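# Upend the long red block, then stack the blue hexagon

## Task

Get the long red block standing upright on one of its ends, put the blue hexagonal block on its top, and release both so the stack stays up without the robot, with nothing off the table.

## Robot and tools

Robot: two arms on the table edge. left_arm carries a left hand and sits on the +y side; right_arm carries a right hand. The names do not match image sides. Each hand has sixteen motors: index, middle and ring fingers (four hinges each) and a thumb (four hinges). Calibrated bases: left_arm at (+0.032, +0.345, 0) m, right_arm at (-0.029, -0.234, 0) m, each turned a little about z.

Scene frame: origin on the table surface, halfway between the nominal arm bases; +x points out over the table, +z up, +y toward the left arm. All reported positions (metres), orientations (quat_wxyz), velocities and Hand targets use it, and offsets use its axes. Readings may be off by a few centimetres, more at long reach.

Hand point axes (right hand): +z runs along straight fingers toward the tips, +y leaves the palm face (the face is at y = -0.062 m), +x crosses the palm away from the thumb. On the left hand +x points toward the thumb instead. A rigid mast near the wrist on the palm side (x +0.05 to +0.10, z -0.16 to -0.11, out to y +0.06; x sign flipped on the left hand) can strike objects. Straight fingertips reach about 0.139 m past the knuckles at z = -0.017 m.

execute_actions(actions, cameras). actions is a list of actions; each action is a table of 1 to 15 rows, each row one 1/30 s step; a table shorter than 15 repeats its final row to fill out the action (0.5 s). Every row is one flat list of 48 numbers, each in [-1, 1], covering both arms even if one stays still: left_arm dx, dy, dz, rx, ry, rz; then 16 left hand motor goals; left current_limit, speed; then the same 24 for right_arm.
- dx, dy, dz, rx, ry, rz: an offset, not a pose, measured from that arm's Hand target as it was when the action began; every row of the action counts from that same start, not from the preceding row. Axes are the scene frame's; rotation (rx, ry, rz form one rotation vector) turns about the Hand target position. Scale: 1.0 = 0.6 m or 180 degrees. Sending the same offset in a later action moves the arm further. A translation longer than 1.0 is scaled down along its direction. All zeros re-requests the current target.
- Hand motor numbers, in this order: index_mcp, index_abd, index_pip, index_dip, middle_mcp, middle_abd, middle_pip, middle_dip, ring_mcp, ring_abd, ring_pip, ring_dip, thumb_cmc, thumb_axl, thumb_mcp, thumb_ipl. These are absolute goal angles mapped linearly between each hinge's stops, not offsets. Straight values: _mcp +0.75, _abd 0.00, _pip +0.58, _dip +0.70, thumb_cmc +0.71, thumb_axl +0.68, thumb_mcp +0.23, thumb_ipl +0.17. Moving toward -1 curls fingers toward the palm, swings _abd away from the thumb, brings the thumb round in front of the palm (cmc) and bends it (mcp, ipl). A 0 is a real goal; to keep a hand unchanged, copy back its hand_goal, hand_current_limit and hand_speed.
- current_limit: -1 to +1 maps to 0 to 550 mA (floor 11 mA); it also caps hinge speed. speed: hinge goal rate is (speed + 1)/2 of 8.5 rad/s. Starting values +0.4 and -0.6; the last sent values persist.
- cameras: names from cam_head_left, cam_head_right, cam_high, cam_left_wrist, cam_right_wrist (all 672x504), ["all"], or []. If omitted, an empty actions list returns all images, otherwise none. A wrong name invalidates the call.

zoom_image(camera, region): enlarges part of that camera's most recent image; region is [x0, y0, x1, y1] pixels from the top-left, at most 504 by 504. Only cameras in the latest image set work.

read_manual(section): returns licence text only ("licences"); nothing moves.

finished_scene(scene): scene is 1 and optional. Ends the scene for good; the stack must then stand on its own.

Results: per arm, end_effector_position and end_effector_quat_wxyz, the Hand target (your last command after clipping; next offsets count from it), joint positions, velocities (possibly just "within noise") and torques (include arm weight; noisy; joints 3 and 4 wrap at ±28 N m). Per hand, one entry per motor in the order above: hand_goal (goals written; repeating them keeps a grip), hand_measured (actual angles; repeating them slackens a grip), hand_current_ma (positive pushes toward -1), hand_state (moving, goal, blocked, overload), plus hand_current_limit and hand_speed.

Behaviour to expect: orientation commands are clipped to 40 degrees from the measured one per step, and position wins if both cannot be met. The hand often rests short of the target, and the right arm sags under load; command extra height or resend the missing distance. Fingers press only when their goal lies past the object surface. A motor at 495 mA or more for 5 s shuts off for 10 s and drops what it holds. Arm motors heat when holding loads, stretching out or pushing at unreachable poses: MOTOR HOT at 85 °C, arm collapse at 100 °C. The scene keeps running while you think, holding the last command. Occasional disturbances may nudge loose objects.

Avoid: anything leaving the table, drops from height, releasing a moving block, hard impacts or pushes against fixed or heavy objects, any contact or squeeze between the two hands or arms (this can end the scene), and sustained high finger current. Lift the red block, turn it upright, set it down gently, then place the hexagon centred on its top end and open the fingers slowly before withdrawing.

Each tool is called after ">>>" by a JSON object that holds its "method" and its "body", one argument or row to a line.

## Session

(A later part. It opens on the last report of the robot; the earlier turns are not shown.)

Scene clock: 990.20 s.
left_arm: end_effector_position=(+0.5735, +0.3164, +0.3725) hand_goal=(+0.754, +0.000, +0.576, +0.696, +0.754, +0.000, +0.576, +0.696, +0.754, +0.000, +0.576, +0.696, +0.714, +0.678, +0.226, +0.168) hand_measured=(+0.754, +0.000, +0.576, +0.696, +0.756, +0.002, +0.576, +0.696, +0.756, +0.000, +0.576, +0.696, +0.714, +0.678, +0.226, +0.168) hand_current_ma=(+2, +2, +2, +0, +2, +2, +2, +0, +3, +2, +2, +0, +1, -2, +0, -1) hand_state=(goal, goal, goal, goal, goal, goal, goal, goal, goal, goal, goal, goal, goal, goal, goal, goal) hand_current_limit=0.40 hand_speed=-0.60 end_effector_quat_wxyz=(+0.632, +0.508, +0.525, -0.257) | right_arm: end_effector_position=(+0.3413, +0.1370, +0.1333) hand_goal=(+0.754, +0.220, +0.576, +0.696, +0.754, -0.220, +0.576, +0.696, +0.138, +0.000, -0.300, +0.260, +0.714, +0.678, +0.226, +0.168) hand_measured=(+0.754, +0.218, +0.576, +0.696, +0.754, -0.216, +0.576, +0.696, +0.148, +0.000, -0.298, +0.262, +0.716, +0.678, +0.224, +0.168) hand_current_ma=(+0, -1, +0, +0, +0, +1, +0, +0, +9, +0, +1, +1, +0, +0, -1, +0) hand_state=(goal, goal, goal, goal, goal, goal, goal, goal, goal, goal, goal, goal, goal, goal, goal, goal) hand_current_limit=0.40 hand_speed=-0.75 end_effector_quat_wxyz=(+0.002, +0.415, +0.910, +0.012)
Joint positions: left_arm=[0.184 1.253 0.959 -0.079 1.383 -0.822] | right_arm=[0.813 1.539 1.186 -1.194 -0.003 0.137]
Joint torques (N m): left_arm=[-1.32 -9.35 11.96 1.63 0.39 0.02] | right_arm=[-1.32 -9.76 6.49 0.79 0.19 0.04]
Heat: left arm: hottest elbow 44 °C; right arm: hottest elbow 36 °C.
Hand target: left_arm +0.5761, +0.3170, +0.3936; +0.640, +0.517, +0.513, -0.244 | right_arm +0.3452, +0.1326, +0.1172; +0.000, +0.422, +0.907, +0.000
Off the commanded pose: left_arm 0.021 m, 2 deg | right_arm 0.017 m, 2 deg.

>>> {"method": "execute_actions", "body": {
  "actions": [
    [[0,0,0,0,0,0,0.754,0,0.576,0.696,0.754,0,0.576,0.696,0.754,0,0.576,0.696,0.714,0.678,0.226,0.168,0.4,-0.6,0,-0.005,-0.005,0,0,0,0.754,-0.2,0.576,0.696,0.754,0.2,0.576,0.696,0.137,0,-0.3,0.26,0.714,0.678,0.226,0.168,0.4,-0.92]],
    [[0,0,0,0,0,0,0.754,0,0.576,0.696,0.754,0,0.576,0.696,0.754,0,0.576,0.696,0.714,0.678,0.226,0.168,0.4,-0.6,0,0,0,0,0,0,0.754,-0.2,0.576,0.696,0.754,0.2,0.576,0.696,0.137,0,-0.3,0.26,0.714,0.678,0.226,0.168,0.4,-0.92]]
  ],
  "cameras": ["cam_high","cam_right_wrist"]
}}

>>> {"method": "zoom_image", "body": {
  "camera": "cam_high",
  "region": [310, 180, 410, 255]
}}

>>> {"method": "zoom_image", "body": {
  "camera": "cam_right_wrist",
  "region": [200, 0, 440, 180]
}}

Scene clock: 1004.83 s.
left_arm: end_effector_position=(+0.5735, +0.3164, +0.3725) hand_goal=(+0.754, +0.000, +0.576, +0.696, +0.754, +0.000, +0.576, +0.696, +0.754, +0.000, +0.576, +0.696, +0.714, +0.678, +0.226, +0.168) hand_measured=(+0.754, +0.000, +0.576, +0.696, +0.756, +0.002, +0.576, +0.696, +0.756, +0.000, +0.576, +0.696, +0.714, +0.678, +0.226, +0.168) hand_current_ma=(+2, +2, +2, +0, +2, +2, +2, +0, +3, +2, +2, +0, +1, -2, +0, -1) hand_state=(goal, goal, goal, goal, goal, goal, goal, goal, goal, goal, goal, goal, goal, goal, goal, goal) hand_current_limit=0.40 hand_speed=-0.60 end_effector_quat_wxyz=(+0.632, +0.508, +0.525, -0.257) | right_arm: end_effector_position=(+0.3434, +0.1339, +0.1311) hand_goal=(+0.754, -0.200, +0.576, +0.696, +0.754, +0.200, +0.576, +0.696, +0.138, +0.000, -0.300, +0.260, +0.714, +0.678, +0.226, +0.168) hand_measured=(+0.754, +0.106, +0.576, +0.696, +0.754, -0.096, +0.576, +0.696, +0.148, +0.000, -0.298, +0.262, +0.716, +0.678, +0.224, +0.168) hand_current_ma=(+0, +385, +0, +0, +0, -385, +0, +0, +9, +0, +1, +1, +0, +0, -1, +0) hand_state=(goal, blocked, goal, goal, goal, blocked, goal, goal, goal, goal, goal, goal, goal, goal, goal, goal) hand_current_limit=0.40 hand_speed=-0.92 end_effector_quat_wxyz=(+0.004, +0.418, +0.908, +0.012)
Joint positions: left_arm=[0.184 1.253 0.959 -0.079 1.383 -0.822] | right_arm=[0.807 1.539 1.179 -1.186 0.001 0.137]
Joint torques (N m): left_arm=[-1.32 -9.35 11.96 1.65 0.39 0.02] | right_arm=[-1.44 -10.05 6.16 0.87 0.04 0.02]
Heat: left arm: hottest elbow 44 °C; right arm: hottest elbow 36 °C.
Hand target: left_arm +0.5761, +0.3170, +0.3936; +0.640, +0.517, +0.513, -0.244 | right_arm +0.3453, +0.1296, +0.1142; +0.000, +0.422, +0.906, +0.000
Off the commanded pose: left_arm 0.021 m, 2 deg | right_arm 0.017 m, 1 deg.
Images, in order (width x height): cam_high 672x504, cam_right_wrist 672x504.

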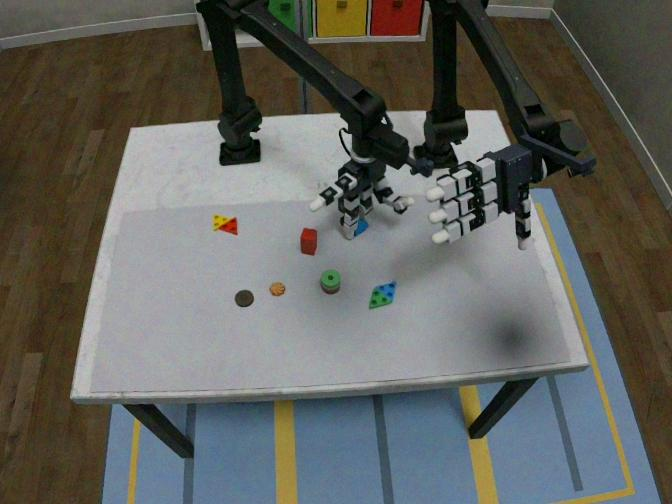

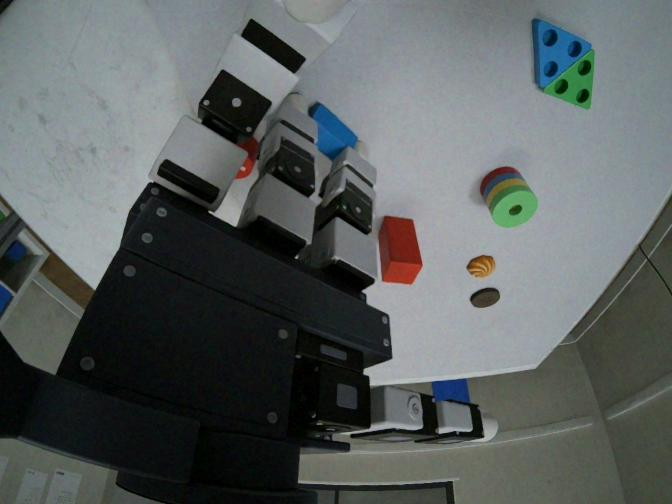

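Scaled by 5.040.

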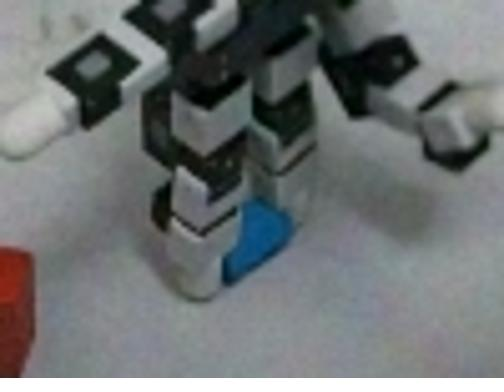

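Scaled by 2.100 from the camera's 672x504 image, which has a finer 960x720 frame.

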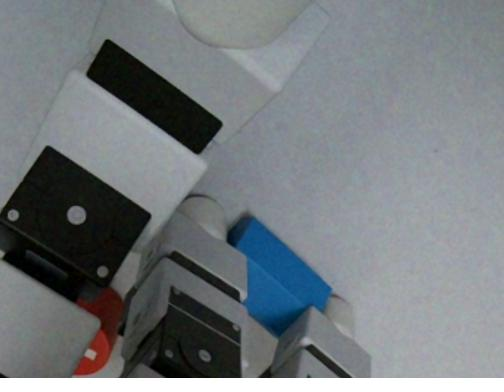

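>>> {"method": "execute_actions", "body": {
  "actions": [
    [[0,0,0,0,0,0,0.754,0,0.576,0.696,0.754,0,0.576,0.696,0.754,0,0.576,0.696,0.714,0.678,0.226,0.168,0.4,-0.6,0,0,0.06,0,0,0,0.754,-0.25,0.576,0.696,0.754,0.25,0.576,0.696,0.137,0,-0.3,0.26,0.714,0.678,0.226,0.168,0.6,-0.9]],
    [[0,0,0,0,0,0,0.754,0,0.576,0.696,0.754,0,0.576,0.696,0.754,0,0.576,0.696,0.714,0.678,0.226,0.168,0.4,-0.6,0,0,0.085,0,0,0,0.754,-0.25,0.576,0.696,0.754,0.25,0.576,0.696,0.137,0,-0.3,0.26,0.714,0.678,0.226,0.168,0.6,-0.9]],
    [[0,0,0,0,0,0,0.754,0,0.576,0.696,0.754,0,0.576,0.696,0.754,0,0.576,0.696,0.714,0.678,0.226,0.168,0.4,-0.6,0.02,-0.02,0.09,0,0,0,0.754,-0.25,0.576,0.696,0.754,0.25,0.576,0.696,0.137,0,-0.3,0.26,0.714,0.678,0.226,0.168,0.6,-0.9]],
    [[0,0,0,0,0,0,0.754,0,0.576,0.696,0.754,0,0.576,0.696,0.754,0,0.576,0.696,0.714,0.678,0.226,0.168,0.4,-0.6,0.03,-0.06,0,0,0,0,0.754,-0.25,0.576,0.696,0.754,0.25,0.576,0.696,0.137,0,-0.3,0.26,0.714,0.678,0.226,0.168,0.6,-0.9]],
    [[0,0,0,0,0,0,0.754,0,0.576,0.696,0.754,0,0.576,0.696,0.754,0,0.576,0.696,0.714,0.678,0.226,0.168,0.4,-0.6,0.03,-0.07,0,0,0,0,0.754,-0.25,0.576,0.696,0.754,0.25,0.576,0.696,0.137,0,-0.3,0.26,0.714,0.678,0.226,0.168,0.6,-0.9]]
  ],
  "cameras": ["cam_high","cam_right_wrist","cam_head_left"]
}}

>>> {"method": "zoom_image", "body": {
  "camera": "cam_high",
  "region": [280, 170, 380, 260]
}}

>>> {"method": "zoom_image", "body": {
  "camera": "cam_right_wrist",
  "region": [200, 0, 440, 180]
}}

Scene clock: 1036.63 s.
left_arm: end_effector_position=(+0.5735, +0.3164, +0.3725) hand_goal=(+0.754, +0.000, +0.576, +0.696, +0.754, +0.000, +0.576, +0.696, +0.754, +0.000, +0.576, +0.696, +0.714, +0.678, +0.226, +0.168) hand_measured=(+0.754, +0.000, +0.576, +0.696, +0.756, +0.002, +0.576, +0.696, +0.756, +0.000, +0.576, +0.696, +0.714, +0.678, +0.226, +0.168) hand_current_ma=(+2, +2, +2, +0, +2, +2, +2, +0, +3, +2, +2, +0, +1, -2, +0, -1) hand_state=(goal, goal, goal, goal, goal, goal, goal, goal, goal, goal, goal, goal, goal, goal, goal, goal) hand_current_limit=0.40 hand_speed=-0.60 end_effector_quat_wxyz=(+0.632, +0.508, +0.525, -0.257) | right_arm: end_effector_position=(+0.3998, +0.0407, +0.2555) hand_goal=(+0.754, -0.250, +0.576, +0.696, +0.754, +0.250, +0.576, +0.696, +0.138, +0.000, -0.300, +0.260, +0.714, +0.678, +0.226, +0.168) hand_measured=(+0.742, +0.104, +0.570, +0.694, +0.758, -0.092, +0.576, +0.696, +0.148, +0.000, -0.298, +0.262, +0.716, +0.678, +0.224, +0.168) hand_current_ma=(-13, +440, -3, +0, +2, -440, +0, +0, +9, +0, +1, +1, +0, +0, -2, +0) hand_state=(goal, blocked, goal, goal, goal, blocked, goal, goal, goal, goal, goal, goal, goal, goal, goal, goal) hand_current_limit=0.60 hand_speed=-0.90 end_effector_quat_wxyz=(+0.003, +0.429, +0.903, +0.004)
Joint positions: left_arm=[0.184 1.253 0.959 -0.079 1.383 -0.822] | right_arm=[0.563 1.436 1.403 -1.528 0.002 -0.082]
Joint torques (N m): left_arm=[-1.32 -9.41 11.95 1.62 0.39 0.03] | right_arm=[-0.26 -11.69 6.87 -0.06 -0.03 -0.11]
Heat: left arm: hottest elbow 44 °C; right arm: hottest elbow 35 °C.
Hand target: left_arm +0.5761, +0.3170, +0.3936; +0.640, +0.517, +0.513, -0.244 | right_arm +0.3931, +0.0396, +0.2552; +0.000, +0.422, +0.907, +0.000
Off the commanded pose: left_arm 0.021 m, 2 deg | right_arm 0.007 m, 1 deg.
Images, in order (width x height): cam_head_left 672x504, cam_high 672x504, cam_right_wrist 672x504.

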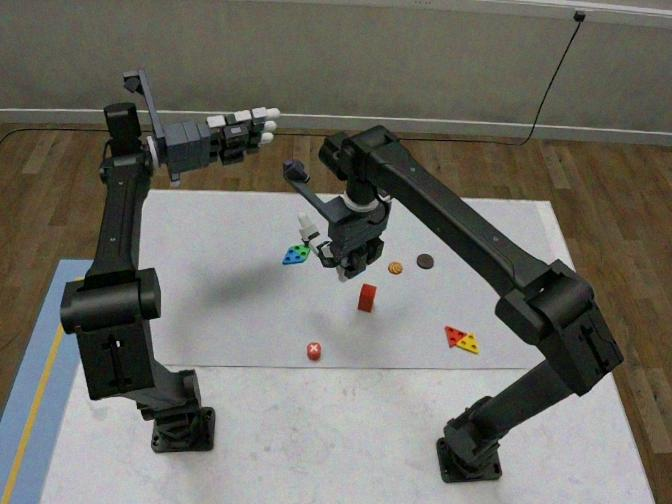

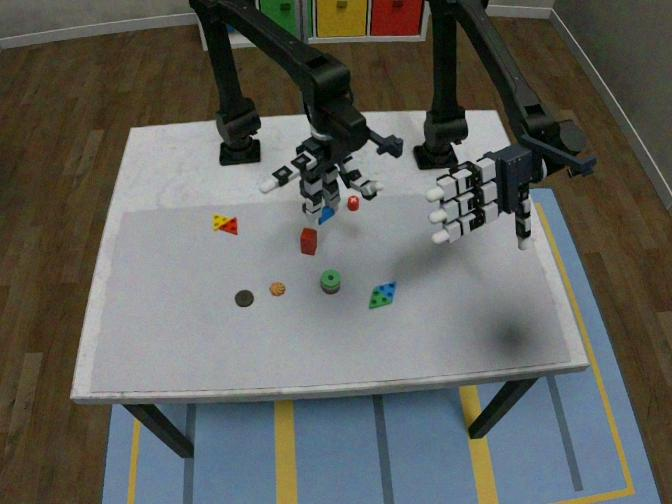

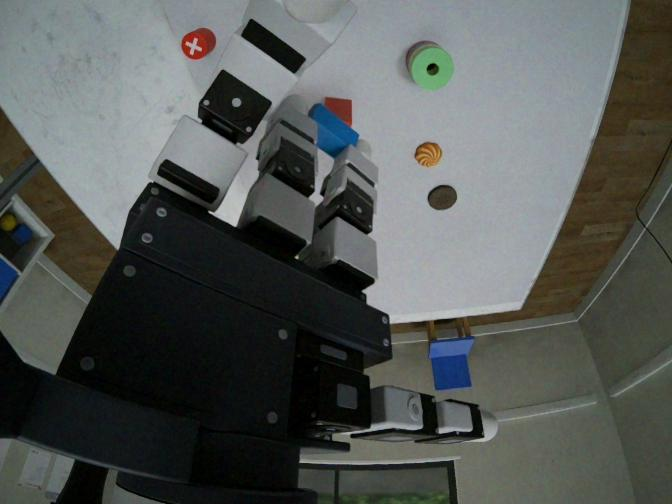

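Scaled by 5.040.

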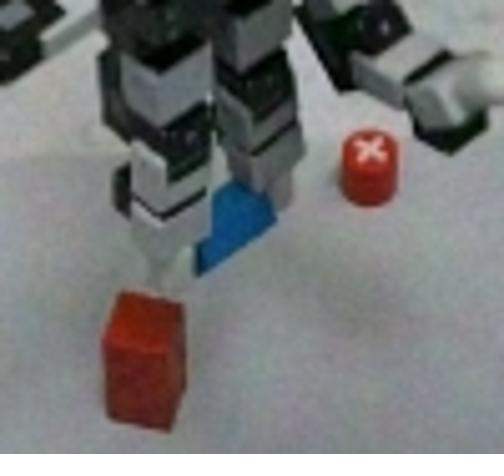

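Scaled by 2.100 from the camera's 672x504 image, which has a finer 960x720 frame.

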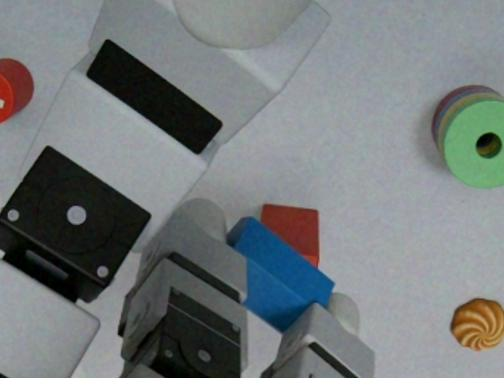

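>>> {"method": "execute_actions", "body": {
  "actions": [
    [[0,0,0,0,0,0,0.754,0,0.576,0.696,0.754,0,0.576,0.696,0.754,0,0.576,0.696,0.714,0.678,0.226,0.168,0.4,-0.6,-0.003,-0.0667,-0.02,0,0,0,0.754,-0.25,0.576,0.696,0.754,0.25,0.576,0.696,0.137,0,-0.3,0.26,0.714,0.678,0.226,0.168,0.6,-0.9]],
    [[0,0,0,0,0,0,0.754,0,0.576,0.696,0.754,0,0.576,0.696,0.754,0,0.576,0.696,0.714,0.678,0.226,0.168,0.4,-0.6,0,0,-0.033,0,0,0,0.754,-0.25,0.576,0.696,0.754,0.25,0.576,0.696,0.137,0,-0.3,0.26,0.714,0.678,0.226,0.168,0.6,-0.9]]
  ],
  "cameras": ["cam_high","cam_right_wrist","cam_head_left","cam_head_right"]
}}

>>> {"method": "zoom_image", "body": {
  "camera": "cam_high",
  "region": [270, 190, 350, 262]
}}

>>> {"method": "zoom_image", "body": {
  "camera": "cam_head_left",
  "region": [320, 250, 420, 325]
}}

>>> {"method": "zoom_image", "body": {
  "camera": "cam_head_right",
  "region": [320, 250, 420, 325]
}}

>>> {"method": "zoom_image", "body": {
  "camera": "cam_right_wrist",
  "region": [200, 0, 440, 180]
}}

Scene clock: 1053.30 s.
left_arm: end_effector_position=(+0.5735, +0.3164, +0.3725) hand_goal=(+0.754, +0.000, +0.576, +0.696, +0.754, +0.000, +0.576, +0.696, +0.754, +0.000, +0.576, +0.696, +0.714, +0.678, +0.226, +0.168) hand_measured=(+0.754, +0.000, +0.576, +0.696, +0.756, +0.002, +0.576, +0.696, +0.756, +0.000, +0.576, +0.696, +0.714, +0.678, +0.226, +0.168) hand_current_ma=(+2, +2, +2, +0, +2, +2, +2, +0, +3, +2, +2, +0, +1, -2, +0, -1) hand_state=(goal, goal, goal, goal, goal, goal, goal, goal, goal, goal, goal, goal, goal, goal, goal, goal) hand_current_limit=0.40 hand_speed=-0.60 end_effector_quat_wxyz=(+0.632, +0.508, +0.525, -0.257) | right_arm: end_effector_position=(+0.3916, -0.0008, +0.2232) hand_goal=(+0.754, -0.250, +0.576, +0.696, +0.754, +0.250, +0.576, +0.696, +0.138, +0.000, -0.300, +0.260, +0.714, +0.678, +0.226, +0.168) hand_measured=(+0.742, +0.104, +0.570, +0.694, +0.758, -0.090, +0.576, +0.696, +0.148, +0.000, -0.298, +0.262, +0.714, +0.678, +0.224, +0.168) hand_current_ma=(-12, +440, -3, +0, +2, -440, +0, +0, +9, +0, +1, +1, +0, +0, -2, +0) hand_state=(goal, blocked, goal, goal, goal, blocked, goal, goal, goal, goal, goal, goal, goal, goal, goal, goal) hand_current_limit=0.60 hand_speed=-0.90 end_effector_quat_wxyz=(-0.002, +0.427, +0.904, -0.004)
Joint positions: left_arm=[0.184 1.253 0.959 -0.079 1.383 -0.822] | right_arm=[0.487 1.379 1.264 -1.466 0.002 -0.164]
Joint torques (N m): left_arm=[-1.26 -9.35 11.97 1.62 0.39 0.02] | right_arm=[-0.62 -10.58 6.93 0.73 -0.02 -0.11]
Heat: left arm: hottest elbow 44 °C; right arm: hottest elbow 35 °C.
Hand target: left_arm +0.5761, +0.3170, +0.3936; +0.640, +0.517, +0.513, -0.244 | right_arm +0.3914, -0.0004, +0.2236; +0.000, +0.422, +0.907, +0.000
Off the commanded pose: left_arm 0.021 m, 2 deg | right_arm 0.000 m, 1 deg.
Images, in order (width x height): cam_head_left 672x504, cam_head_right 672x504, cam_high 672x504, cam_right_wrist 672x504.

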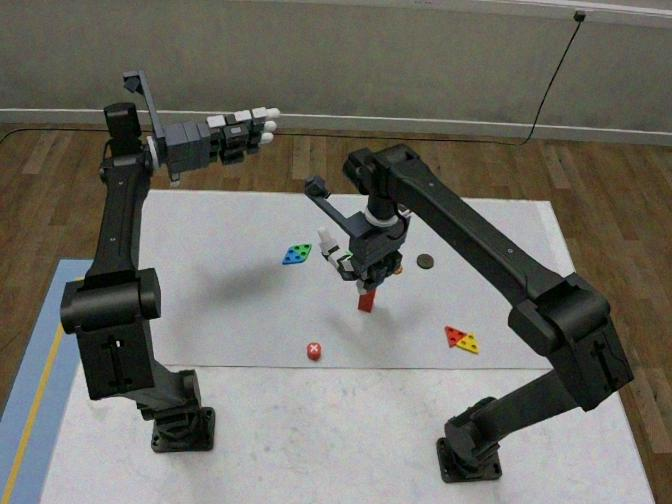

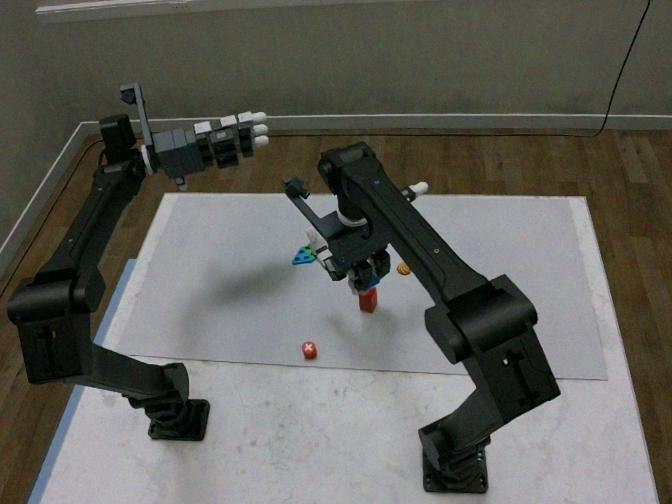

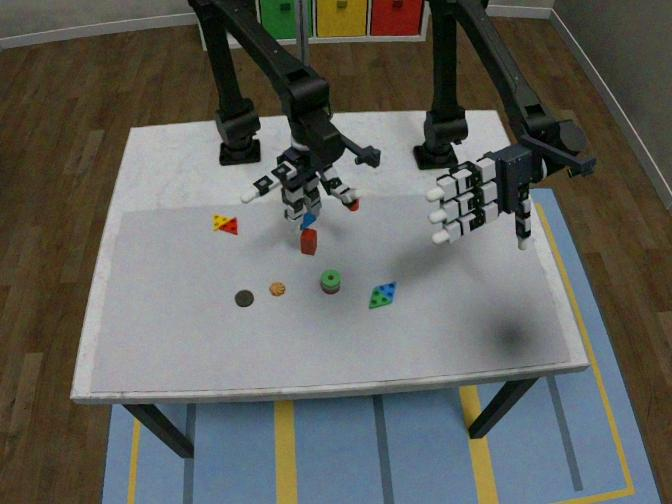

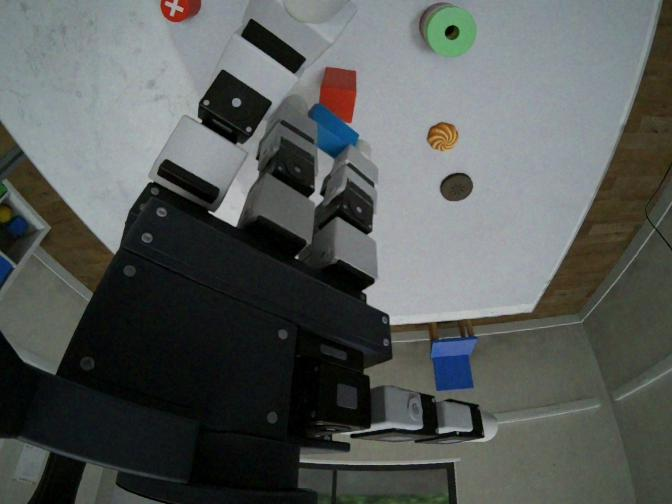

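Scaled by 6.300.

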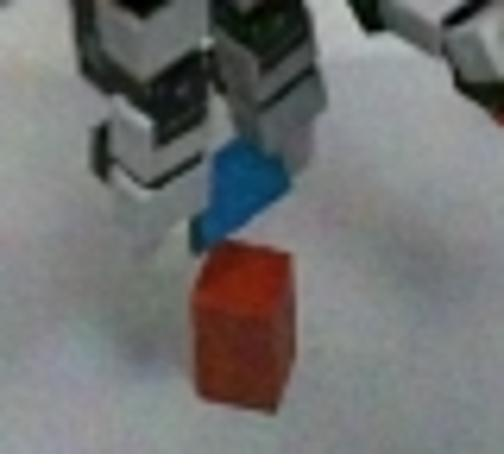

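Scaled by 5.040.

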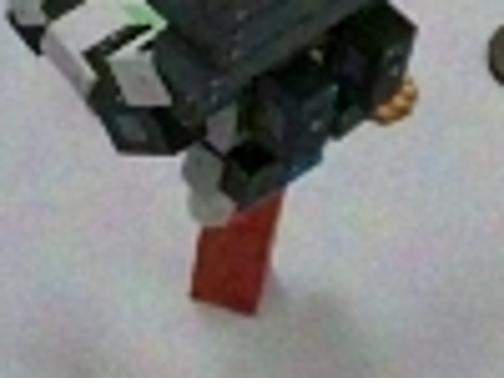

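Scaled by 5.040.

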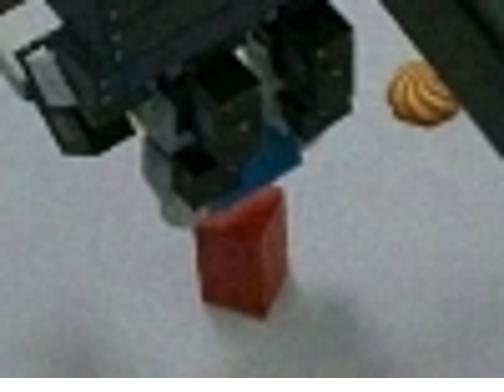

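Scaled by 2.100 from the camera's 672x504 image, which has a finer 960x720 frame.

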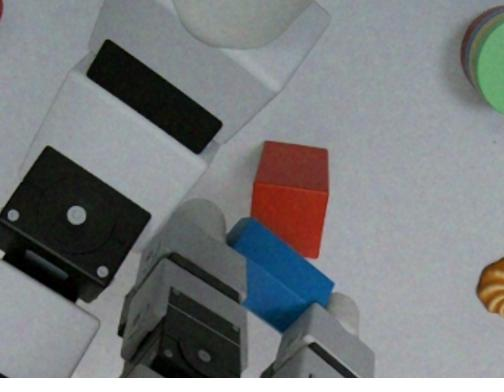

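>>> {"method": "execute_actions", "body": {
  "actions": [
    [[0,0,0,0,0,0,0.754,0,0.576,0.696,0.754,0,0.576,0.696,0.754,0,0.576,0.696,0.714,0.678,0.226,0.168,0.4,-0.6,0.015,0.0017,-0.03,0,0,0,0.754,-0.25,0.576,0.696,0.754,0.25,0.576,0.696,0.137,0,-0.3,0.26,0.714,0.678,0.226,0.168,0.6,-0.9]]
  ],
  "cameras": ["cam_high","cam_right_wrist","cam_head_left","cam_head_right"]
}}

>>> {"method": "zoom_image", "body": {
  "camera": "cam_high",
  "region": [270, 190, 350, 262]
}}

>>> {"method": "zoom_image", "body": {
  "camera": "cam_head_right",
  "region": [320, 250, 420, 325]
}}

Scene clock: 1073.63 s.
left_arm: end_effector_position=(+0.5735, +0.3164, +0.3725) hand_goal=(+0.754, +0.000, +0.576, +0.696, +0.754, +0.000, +0.576, +0.696, +0.754, +0.000, +0.576, +0.696, +0.714, +0.678, +0.226, +0.168) hand_measured=(+0.754, +0.000, +0.576, +0.696, +0.756, +0.002, +0.576, +0.696, +0.756, +0.000, +0.576, +0.696, +0.714, +0.678, +0.226, +0.168) hand_current_ma=(+2, +2, +2, +0, +2, +2, +2, +0, +3, +2, +2, +0, +1, -2, +0, -1) hand_state=(goal, goal, goal, goal, goal, goal, goal, goal, goal, goal, goal, goal, goal, goal, goal, goal) hand_current_limit=0.40 hand_speed=-0.60 end_effector_quat_wxyz=(+0.632, +0.508, +0.525, -0.257) | right_arm: end_effector_position=(+0.3968, +0.0023, +0.2183) hand_goal=(+0.754, -0.250, +0.576, +0.696, +0.754, +0.250, +0.576, +0.696, +0.138, +0.000, -0.300, +0.260, +0.714, +0.678, +0.226, +0.168) hand_measured=(+0.742, +0.104, +0.570, +0.694, +0.758, -0.090, +0.576, +0.696, +0.148, +0.000, -0.298, +0.262, +0.714, +0.678, +0.224, +0.168) hand_current_ma=(-12, +440, -3, +0, +2, -440, +0, +0, +9, +0, +1, +1, +0, +0, -2, +0) hand_state=(goal, blocked, goal, goal, goal, blocked, goal, goal, goal, goal, goal, goal, goal, goal, goal, goal) hand_current_limit=0.60 hand_speed=-0.90 end_effector_quat_wxyz=(+0.006, +0.423, +0.906, +0.007)
Joint positions: left_arm=[0.184 1.253 0.959 -0.079 1.383 -0.822] | right_arm=[0.485 1.379 1.245 -1.419 0.002 -0.173]
Joint torques (N m): left_arm=[-1.38 -9.35 11.97 1.62 0.39 0.02] | right_arm=[-1.44 -8.23 6.9 0.92 -0.05 -0.11]
Heat: left arm: hottest elbow 44 °C; right arm: hottest elbow 35 °C.
Hand target: left_arm +0.5761, +0.3170, +0.3936; +0.640, +0.517, +0.513, -0.244 | right_arm +0.4003, +0.0006, +0.2055; +0.000, +0.422, +0.907, +0.000
Off the commanded pose: left_arm 0.021 m, 2 deg | right_arm 0.013 m, 1 deg.
Images, in order (width x height): cam_head_left 672x504, cam_head_right 672x504, cam_high 672x504, cam_right_wrist 672x504.

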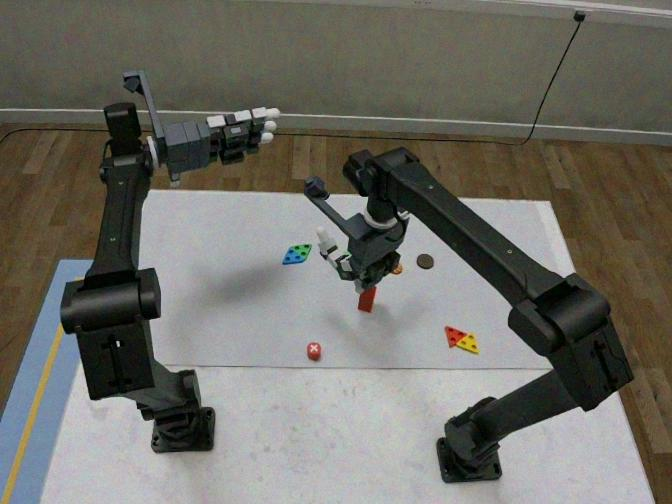

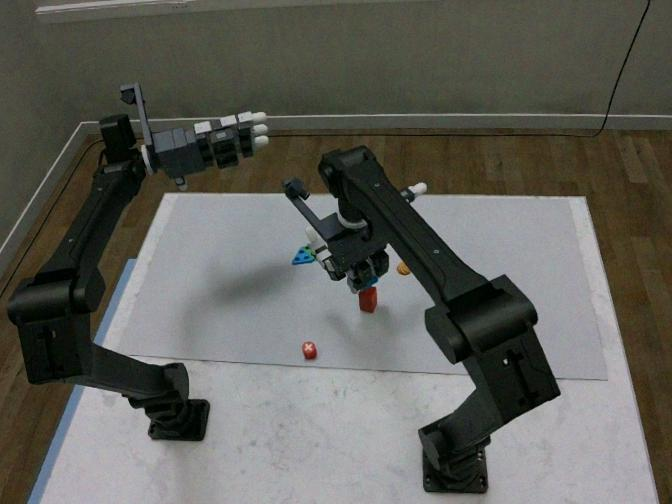

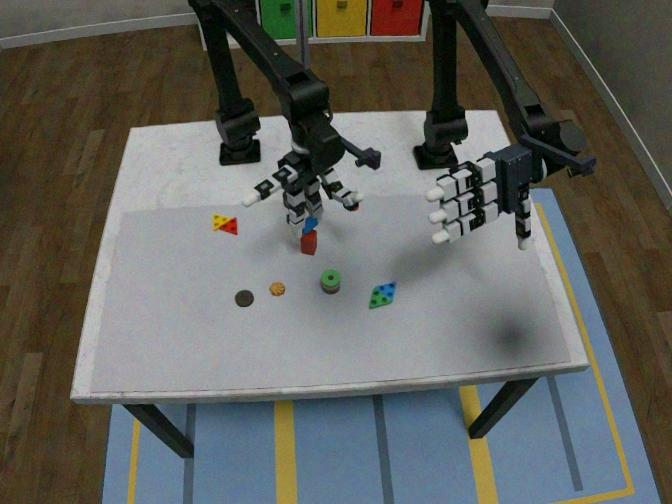

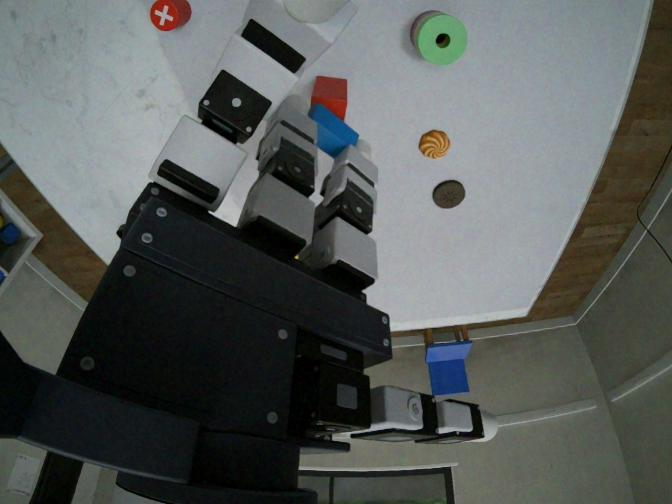

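Scaled by 6.300.

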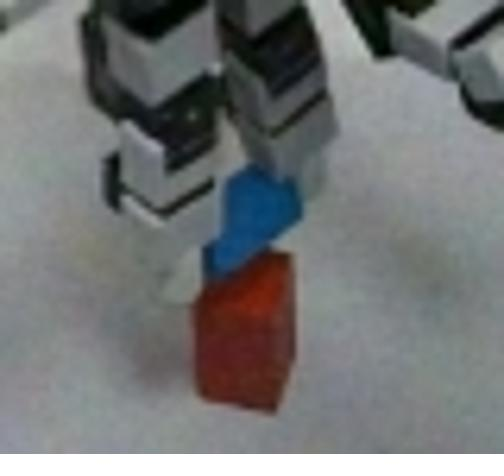

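Scaled by 5.040.

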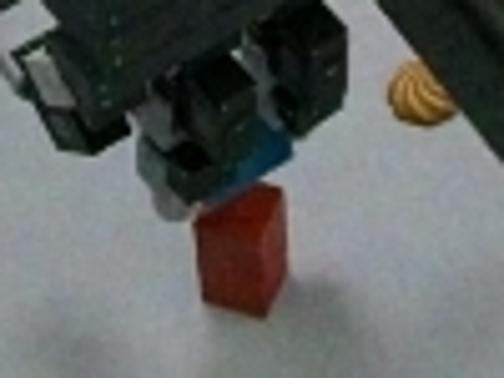

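>>> {"method": "execute_actions", "body": {
  "actions": [
    [[0,0,0,0,0,0,0.754,0,0.576,0.696,0.754,0,0.576,0.696,0.754,0,0.576,0.696,0.714,0.678,0.226,0.168,0.4,-0.6,0.0025,-0.005,-0.02,0,0,0,0.754,-0.25,0.576,0.696,0.754,0.25,0.576,0.696,0.137,0,-0.3,0.26,0.714,0.678,0.226,0.168,0.6,-0.9]]
  ],
  "cameras": ["cam_high","cam_head_right"]
}}

>>> {"method": "zoom_image", "body": {
  "camera": "cam_high",
  "region": [270, 190, 350, 262]
}}

>>> {"method": "zoom_image", "body": {
  "camera": "cam_head_right",
  "region": [320, 250, 420, 325]
}}

Scene clock: 1094.90 s.
left_arm: end_effector_position=(+0.5735, +0.3164, +0.3725) hand_goal=(+0.754, +0.000, +0.576, +0.696, +0.754, +0.000, +0.576, +0.696, +0.754, +0.000, +0.576, +0.696, +0.714, +0.678, +0.226, +0.168) hand_measured=(+0.754, +0.000, +0.576, +0.696, +0.756, +0.002, +0.576, +0.696, +0.756, +0.000, +0.576, +0.696, +0.714, +0.678, +0.226, +0.168) hand_current_ma=(+2, +2, +2, +0, +2, +2, +2, +0, +3, +2, +2, +0, +1, -2, +0, -1) hand_state=(goal, goal, goal, goal, goal, goal, goal, goal, goal, goal, goal, goal, goal, goal, goal, goal) hand_current_limit=0.40 hand_speed=-0.60 end_effector_quat_wxyz=(+0.632, +0.508, +0.525, -0.257) | right_arm: end_effector_position=(+0.3986, -0.0010, +0.2066) hand_goal=(+0.754, -0.250, +0.576, +0.696, +0.754, +0.250, +0.576, +0.696, +0.138, +0.000, -0.300, +0.260, +0.714, +0.678, +0.226, +0.168) hand_measured=(+0.742, +0.104, +0.570, +0.694, +0.758, -0.090, +0.576, +0.696, +0.148, +0.000, -0.298, +0.262, +0.714, +0.678, +0.224, +0.168) hand_current_ma=(-12, +440, -3, +0, +2, -440, +0, +0, +9, +0, +1, +1, +0, +0, -2, +0) hand_state=(goal, blocked, goal, goal, goal, blocked, goal, goal, goal, goal, goal, goal, goal, goal, goal, goal) hand_current_limit=0.60 hand_speed=-0.90 end_effector_quat_wxyz=(+0.006, +0.424, +0.906, +0.007)
Joint positions: left_arm=[0.184 1.253 0.959 -0.079 1.383 -0.822] | right_arm=[0.476 1.383 1.217 -1.387 0.002 -0.182]
Joint torques (N m): left_arm=[-1.32 -9.35 11.97 1.62 0.39 0.02] | right_arm=[-1.26 -8.23 6.93 0.84 -0.04 -0.1]
Heat: left arm: hottest elbow 45 °C; right arm: hottest elbow 35 °C.
Hand target: left_arm +0.5761, +0.3170, +0.3936; +0.640, +0.517, +0.513, -0.244 | right_arm +0.4019, -0.0024, +0.1936; +0.000, +0.422, +0.906, +0.000
Off the commanded pose: left_arm 0.021 m, 2 deg | right_arm 0.014 m, 1 deg.
Images, in order (width x height): cam_head_right 672x504, cam_high 672x504.

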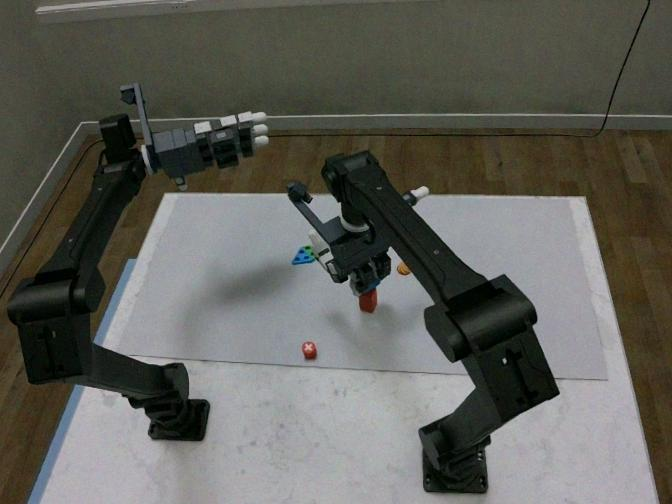

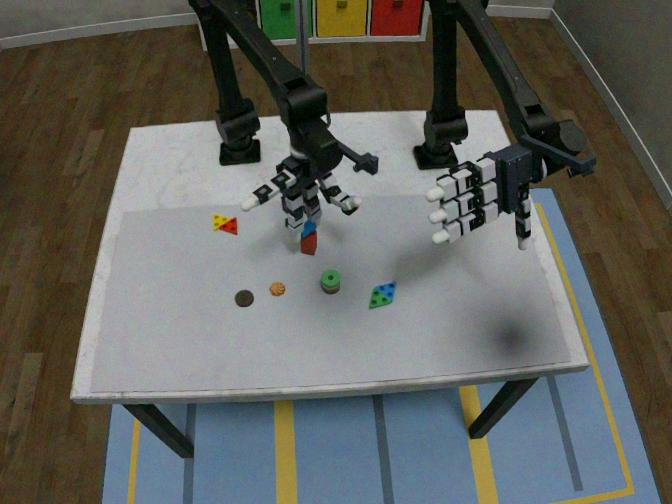

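Scaled by 6.300.

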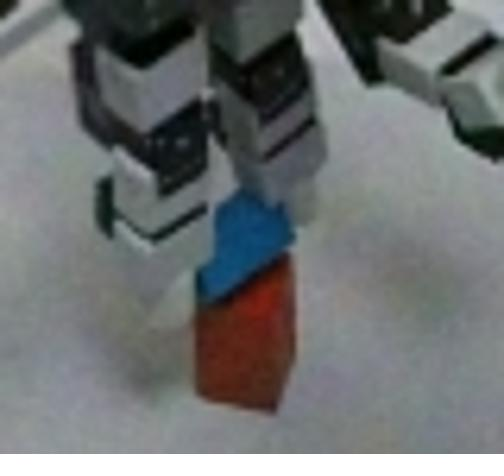

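Scaled by 5.040.

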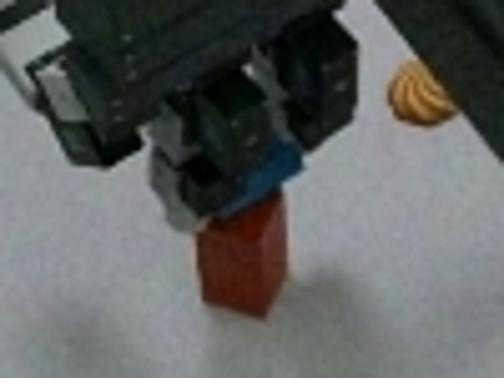

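>>> {"method": "execute_actions", "body": {
  "actions": [
    [[0,0,0,0,0,0,0.754,0,0.576,0.696,0.754,0,0.576,0.696,0.754,0,0.576,0.696,0.714,0.678,0.226,0.168,0.4,-0.6,-0.0015,0,-0.009,0,0,0,0.754,-0.25,0.576,0.696,0.754,0.25,0.576,0.696,0.137,0,-0.3,0.26,0.714,0.678,0.226,0.168,0.6,-0.9]]
  ],
  "cameras": ["cam_high","cam_head_right","cam_head_left"]
}}

>>> {"method": "zoom_image", "body": {
  "camera": "cam_high",
  "region": [280, 205, 340, 259]
}}

>>> {"method": "zoom_image", "body": {
  "camera": "cam_head_right",
  "region": [340, 270, 400, 324]
}}

Scene clock: 1106.07 s.
left_arm: end_effector_position=(+0.5735, +0.3164, +0.3725) hand_goal=(+0.754, +0.000, +0.576, +0.696, +0.754, +0.000, +0.576, +0.696, +0.754, +0.000, +0.576, +0.696, +0.714, +0.678, +0.226, +0.168) hand_measured=(+0.754, +0.000, +0.576, +0.696, +0.756, +0.002, +0.576, +0.696, +0.756, +0.000, +0.576, +0.696, +0.714, +0.678, +0.226, +0.168) hand_current_ma=(+2, +2, +2, +0, +2, +2, +2, +0, +3, +2, +2, +0, +1, -2, +0, -1) hand_state=(goal, goal, goal, goal, goal, goal, goal, goal, goal, goal, goal, goal, goal, goal, goal, goal) hand_current_limit=0.40 hand_speed=-0.60 end_effector_quat_wxyz=(+0.632, +0.508, +0.525, -0.257) | right_arm: end_effector_position=(+0.3981, -0.0013, +0.2016) hand_goal=(+0.754, -0.250, +0.576, +0.696, +0.754, +0.250, +0.576, +0.696, +0.138, +0.000, -0.300, +0.260, +0.714, +0.678, +0.226, +0.168) hand_measured=(+0.742, +0.104, +0.570, +0.694, +0.758, -0.090, +0.576, +0.696, +0.148, +0.000, -0.298, +0.262, +0.714, +0.678, +0.224, +0.168) hand_current_ma=(-12, +440, -3, +0, +2, -440, +0, +0, +9, +0, +1, +1, +0, +0, -2, +0) hand_state=(goal, blocked, goal, goal, goal, blocked, goal, goal, goal, goal, goal, goal, goal, goal, goal, goal) hand_current_limit=0.60 hand_speed=-0.90 end_effector_quat_wxyz=(+0.006, +0.424, +0.906, +0.008)
Joint positions: left_arm=[0.184 1.253 0.959 -0.079 1.383 -0.822] | right_arm=[0.476 1.383 1.204 -1.372 0.002 -0.182]
Joint torques (N m): left_arm=[-1.32 -9.29 11.96 1.63 0.39 0.02] | right_arm=[-1.2 -8.23 6.91 0.85 -0.02 -0.11]
Heat: left arm: hottest elbow 45 °C; right arm: hottest elbow 34 °C.
Hand target: left_arm +0.5761, +0.3170, +0.3936; +0.640, +0.517, +0.513, -0.244 | right_arm +0.4010, -0.0024, +0.1880; +0.000, +0.422, +0.907, +0.000
Off the commanded pose: left_arm 0.021 m, 2 deg | right_arm 0.014 m, 1 deg.
Images, in order (width x height): cam_head_left 672x504, cam_head_right 672x504, cam_high 672x504.

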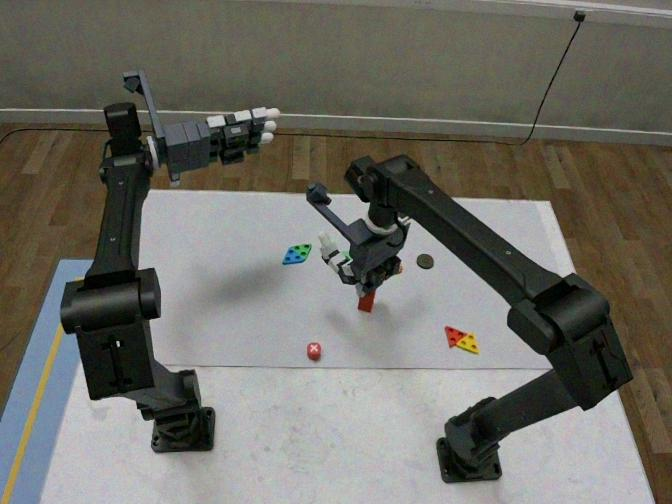

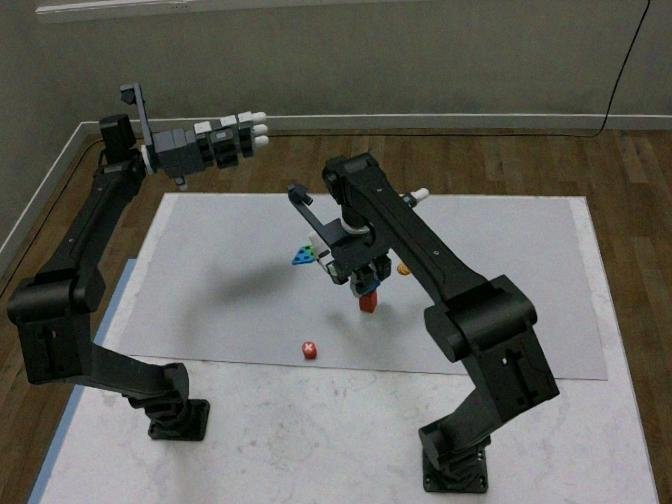

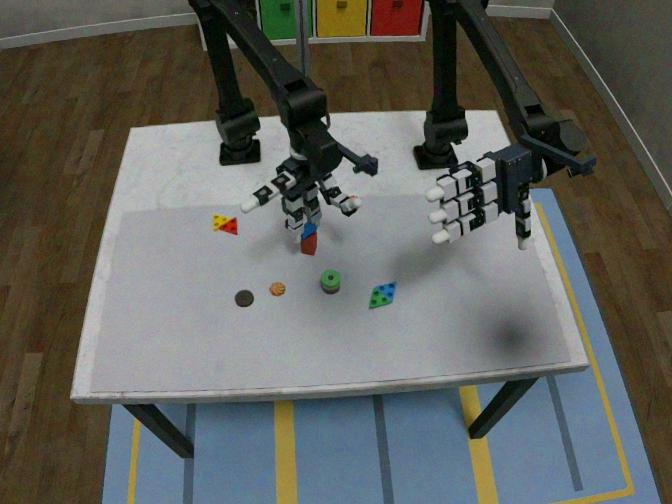

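Scaled by 8.400.

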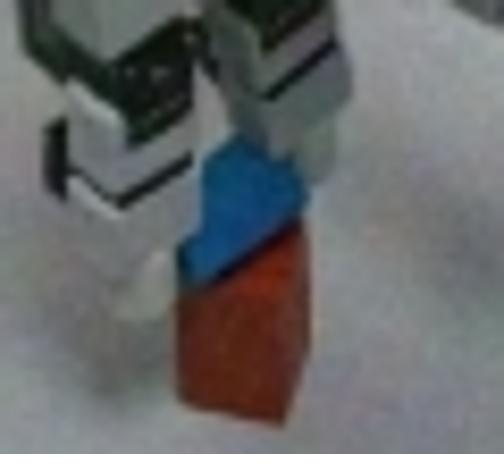

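Scaled by 8.400.

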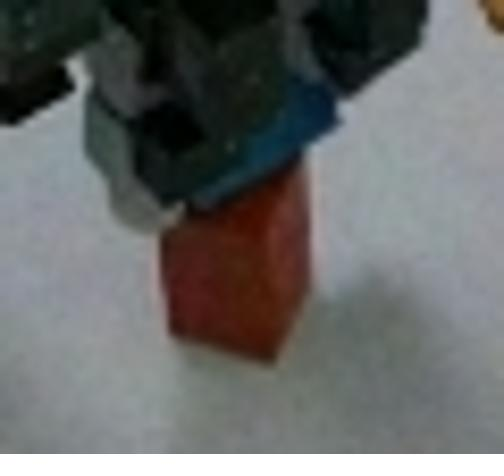

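>>> {"method": "execute_actions", "body": {
  "actions": [
    [[0,0,0,0,0,0,0.754,0,0.576,0.696,0.754,0,0.576,0.696,0.754,0,0.576,0.696,0.714,0.678,0.226,0.168,0.4,-0.6,0,0,-0.0055,0,0,0,0.754,-0.25,0.576,0.696,0.754,0.25,0.576,0.696,0.137,0,-0.3,0.26,0.714,0.678,0.226,0.168,0.6,-0.9]]
  ],
  "cameras": ["cam_high","cam_head_right"]
}}

>>> {"method": "zoom_image", "body": {
  "camera": "cam_high",
  "region": [280, 205, 340, 259]
}}

>>> {"method": "zoom_image", "body": {
  "camera": "cam_head_right",
  "region": [340, 270, 400, 324]
}}

Scene clock: 1119.60 s.
left_arm: end_effector_position=(+0.5735, +0.3164, +0.3725) hand_goal=(+0.754, +0.000, +0.576, +0.696, +0.754, +0.000, +0.576, +0.696, +0.754, +0.000, +0.576, +0.696, +0.714, +0.678, +0.226, +0.168) hand_measured=(+0.754, +0.000, +0.576, +0.696, +0.756, +0.002, +0.576, +0.696, +0.756, +0.000, +0.576, +0.696, +0.714, +0.678, +0.226, +0.168) hand_current_ma=(+2, +2, +2, +0, +2, +2, +2, +0, +3, +2, +2, +0, +1, -2, +0, -1) hand_state=(goal, goal, goal, goal, goal, goal, goal, goal, goal, goal, goal, goal, goal, goal, goal, goal) hand_current_limit=0.40 hand_speed=-0.60 end_effector_quat_wxyz=(+0.632, +0.508, +0.525, -0.257) | right_arm: end_effector_position=(+0.3982, -0.0012, +0.1987) hand_goal=(+0.754, -0.250, +0.576, +0.696, +0.754, +0.250, +0.576, +0.696, +0.138, +0.000, -0.300, +0.260, +0.714, +0.678, +0.226, +0.168) hand_measured=(+0.742, +0.104, +0.570, +0.694, +0.758, -0.090, +0.576, +0.696, +0.148, +0.000, -0.298, +0.262, +0.714, +0.678, +0.224, +0.168) hand_current_ma=(-12, +440, -3, +0, +2, -440, +0, +0, +9, +0, +1, +1, +0, +0, -2, +0) hand_state=(goal, blocked, goal, goal, goal, blocked, goal, goal, goal, goal, goal, goal, goal, goal, goal, goal) hand_current_limit=0.60 hand_speed=-0.90 end_effector_quat_wxyz=(+0.007, +0.424, +0.906, +0.008)
Joint positions: left_arm=[0.184 1.253 0.959 -0.079 1.383 -0.822] | right_arm=[0.476 1.384 1.198 -1.364 0.002 -0.182]
Joint torques (N m): left_arm=[-1.26 -9.35 11.97 1.61 0.39 0.02] | right_arm=[-1.2 -8.18 6.8 0.81 -0.04 -0.1]
Heat: left arm: hottest elbow 45 °C; right arm: hottest elbow 34 °C.
Hand target: left_arm +0.5761, +0.3170, +0.3936; +0.640, +0.517, +0.513, -0.244 | right_arm +0.4009, -0.0025, +0.1847; +0.000, +0.422, +0.907, +0.000
Off the commanded pose: left_arm 0.021 m, 2 deg | right_arm 0.014 m, 1 deg.
Images, in order (width x height): cam_head_right 672x504, cam_high 672x504.

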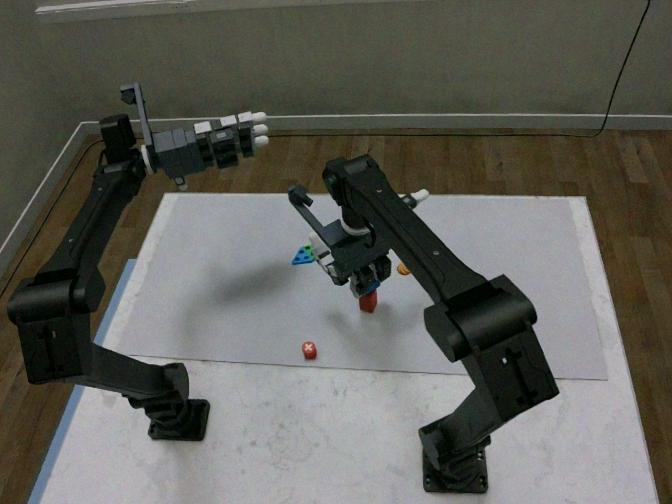

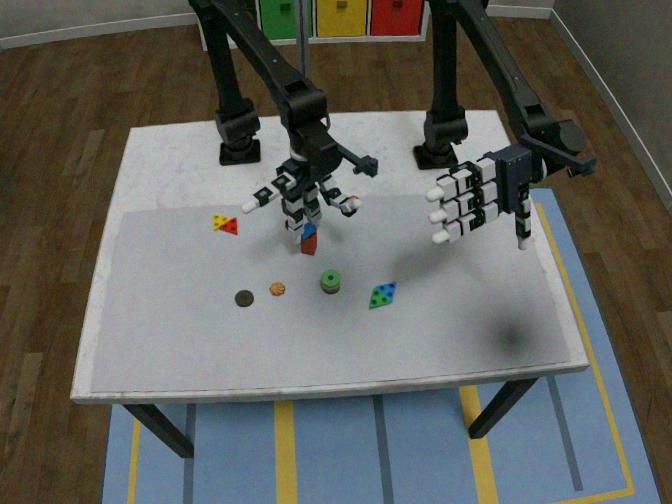

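Scaled by 8.400.

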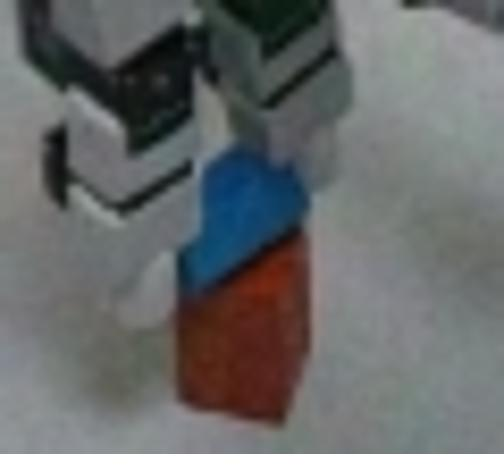

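Scaled by 8.400.

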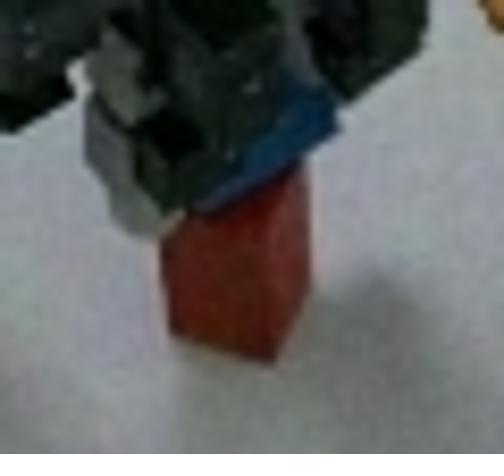

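>>> {"method": "execute_actions", "body": {
  "actions": [
    [[0,0,0,0,0,0,0.754,0,0.576,0.696,0.754,0,0.576,0.696,0.754,0,0.576,0.696,0.714,0.678,0.226,0.168,0.4,-0.6,0,0,-0.005,0,0,0,0.754,-0.25,0.576,0.696,0.754,0.25,0.576,0.696,0.137,0,-0.3,0.26,0.714,0.678,0.226,0.168,0.6,-0.9]]
  ]
}}

Scene clock: 1128.90 s.
left_arm: end_effector_position=(+0.5735, +0.3164, +0.3725) hand_goal=(+0.754, +0.000, +0.576, +0.696, +0.754, +0.000, +0.576, +0.696, +0.754, +0.000, +0.576, +0.696, +0.714, +0.678, +0.226, +0.168) hand_measured=(+0.754, +0.000, +0.576, +0.696, +0.756, +0.002, +0.576, +0.696, +0.756, +0.000, +0.576, +0.696, +0.714, +0.678, +0.226, +0.168) hand_current_ma=(+2, +2, +2, +0, +2, +2, +2, +0, +3, +2, +2, +0, +1, -2, +0, -1) hand_state=(goal, goal, goal, goal, goal, goal, goal, goal, goal, goal, goal, goal, goal, goal, goal, goal) hand_current_limit=0.40 hand_speed=-0.60 end_effector_quat_wxyz=(+0.632, +0.508, +0.525, -0.257) | right_arm: end_effector_position=(+0.3983, -0.0011, +0.1962) hand_goal=(+0.754, -0.250, +0.576, +0.696, +0.754, +0.250, +0.576, +0.696, +0.138, +0.000, -0.300, +0.260, +0.714, +0.678, +0.226, +0.168) hand_measured=(+0.742, +0.104, +0.570, +0.694, +0.758, -0.090, +0.576, +0.696, +0.148, +0.000, -0.298, +0.262, +0.714, +0.678, +0.224, +0.168) hand_current_ma=(-12, +440, -3, +0, +2, -440, +0, +0, +9, +0, +1, +1, +0, +0, -2, +0) hand_state=(goal, blocked, goal, goal, goal, blocked, goal, goal, goal, goal, goal, goal, goal, goal, goal, goal) hand_current_limit=0.60 hand_speed=-0.90 end_effector_quat_wxyz=(+0.007, +0.424, +0.906, +0.008)
Joint positions: left_arm=[0.184 1.253 0.959 -0.079 1.383 -0.822] | right_arm=[0.476 1.385 1.192 -1.356 0.002 -0.182]
Joint torques (N m): left_arm=[-1.32 -9.35 11.96 1.62 0.4 0.02] | right_arm=[-1.08 -8.18 6.78 0.81 -0.04 -0.1]
Heat: left arm: hottest elbow 45 °C; right arm: hottest elbow 34 °C.
Hand target: left_arm +0.5761, +0.3170, +0.3936; +0.640, +0.517, +0.513, -0.244 | right_arm +0.4010, -0.0024, +0.1817; +0.000, +0.422, +0.907, +0.000
Off the commanded pose: left_arm 0.021 m, 2 deg | right_arm 0.015 m, 1 deg.


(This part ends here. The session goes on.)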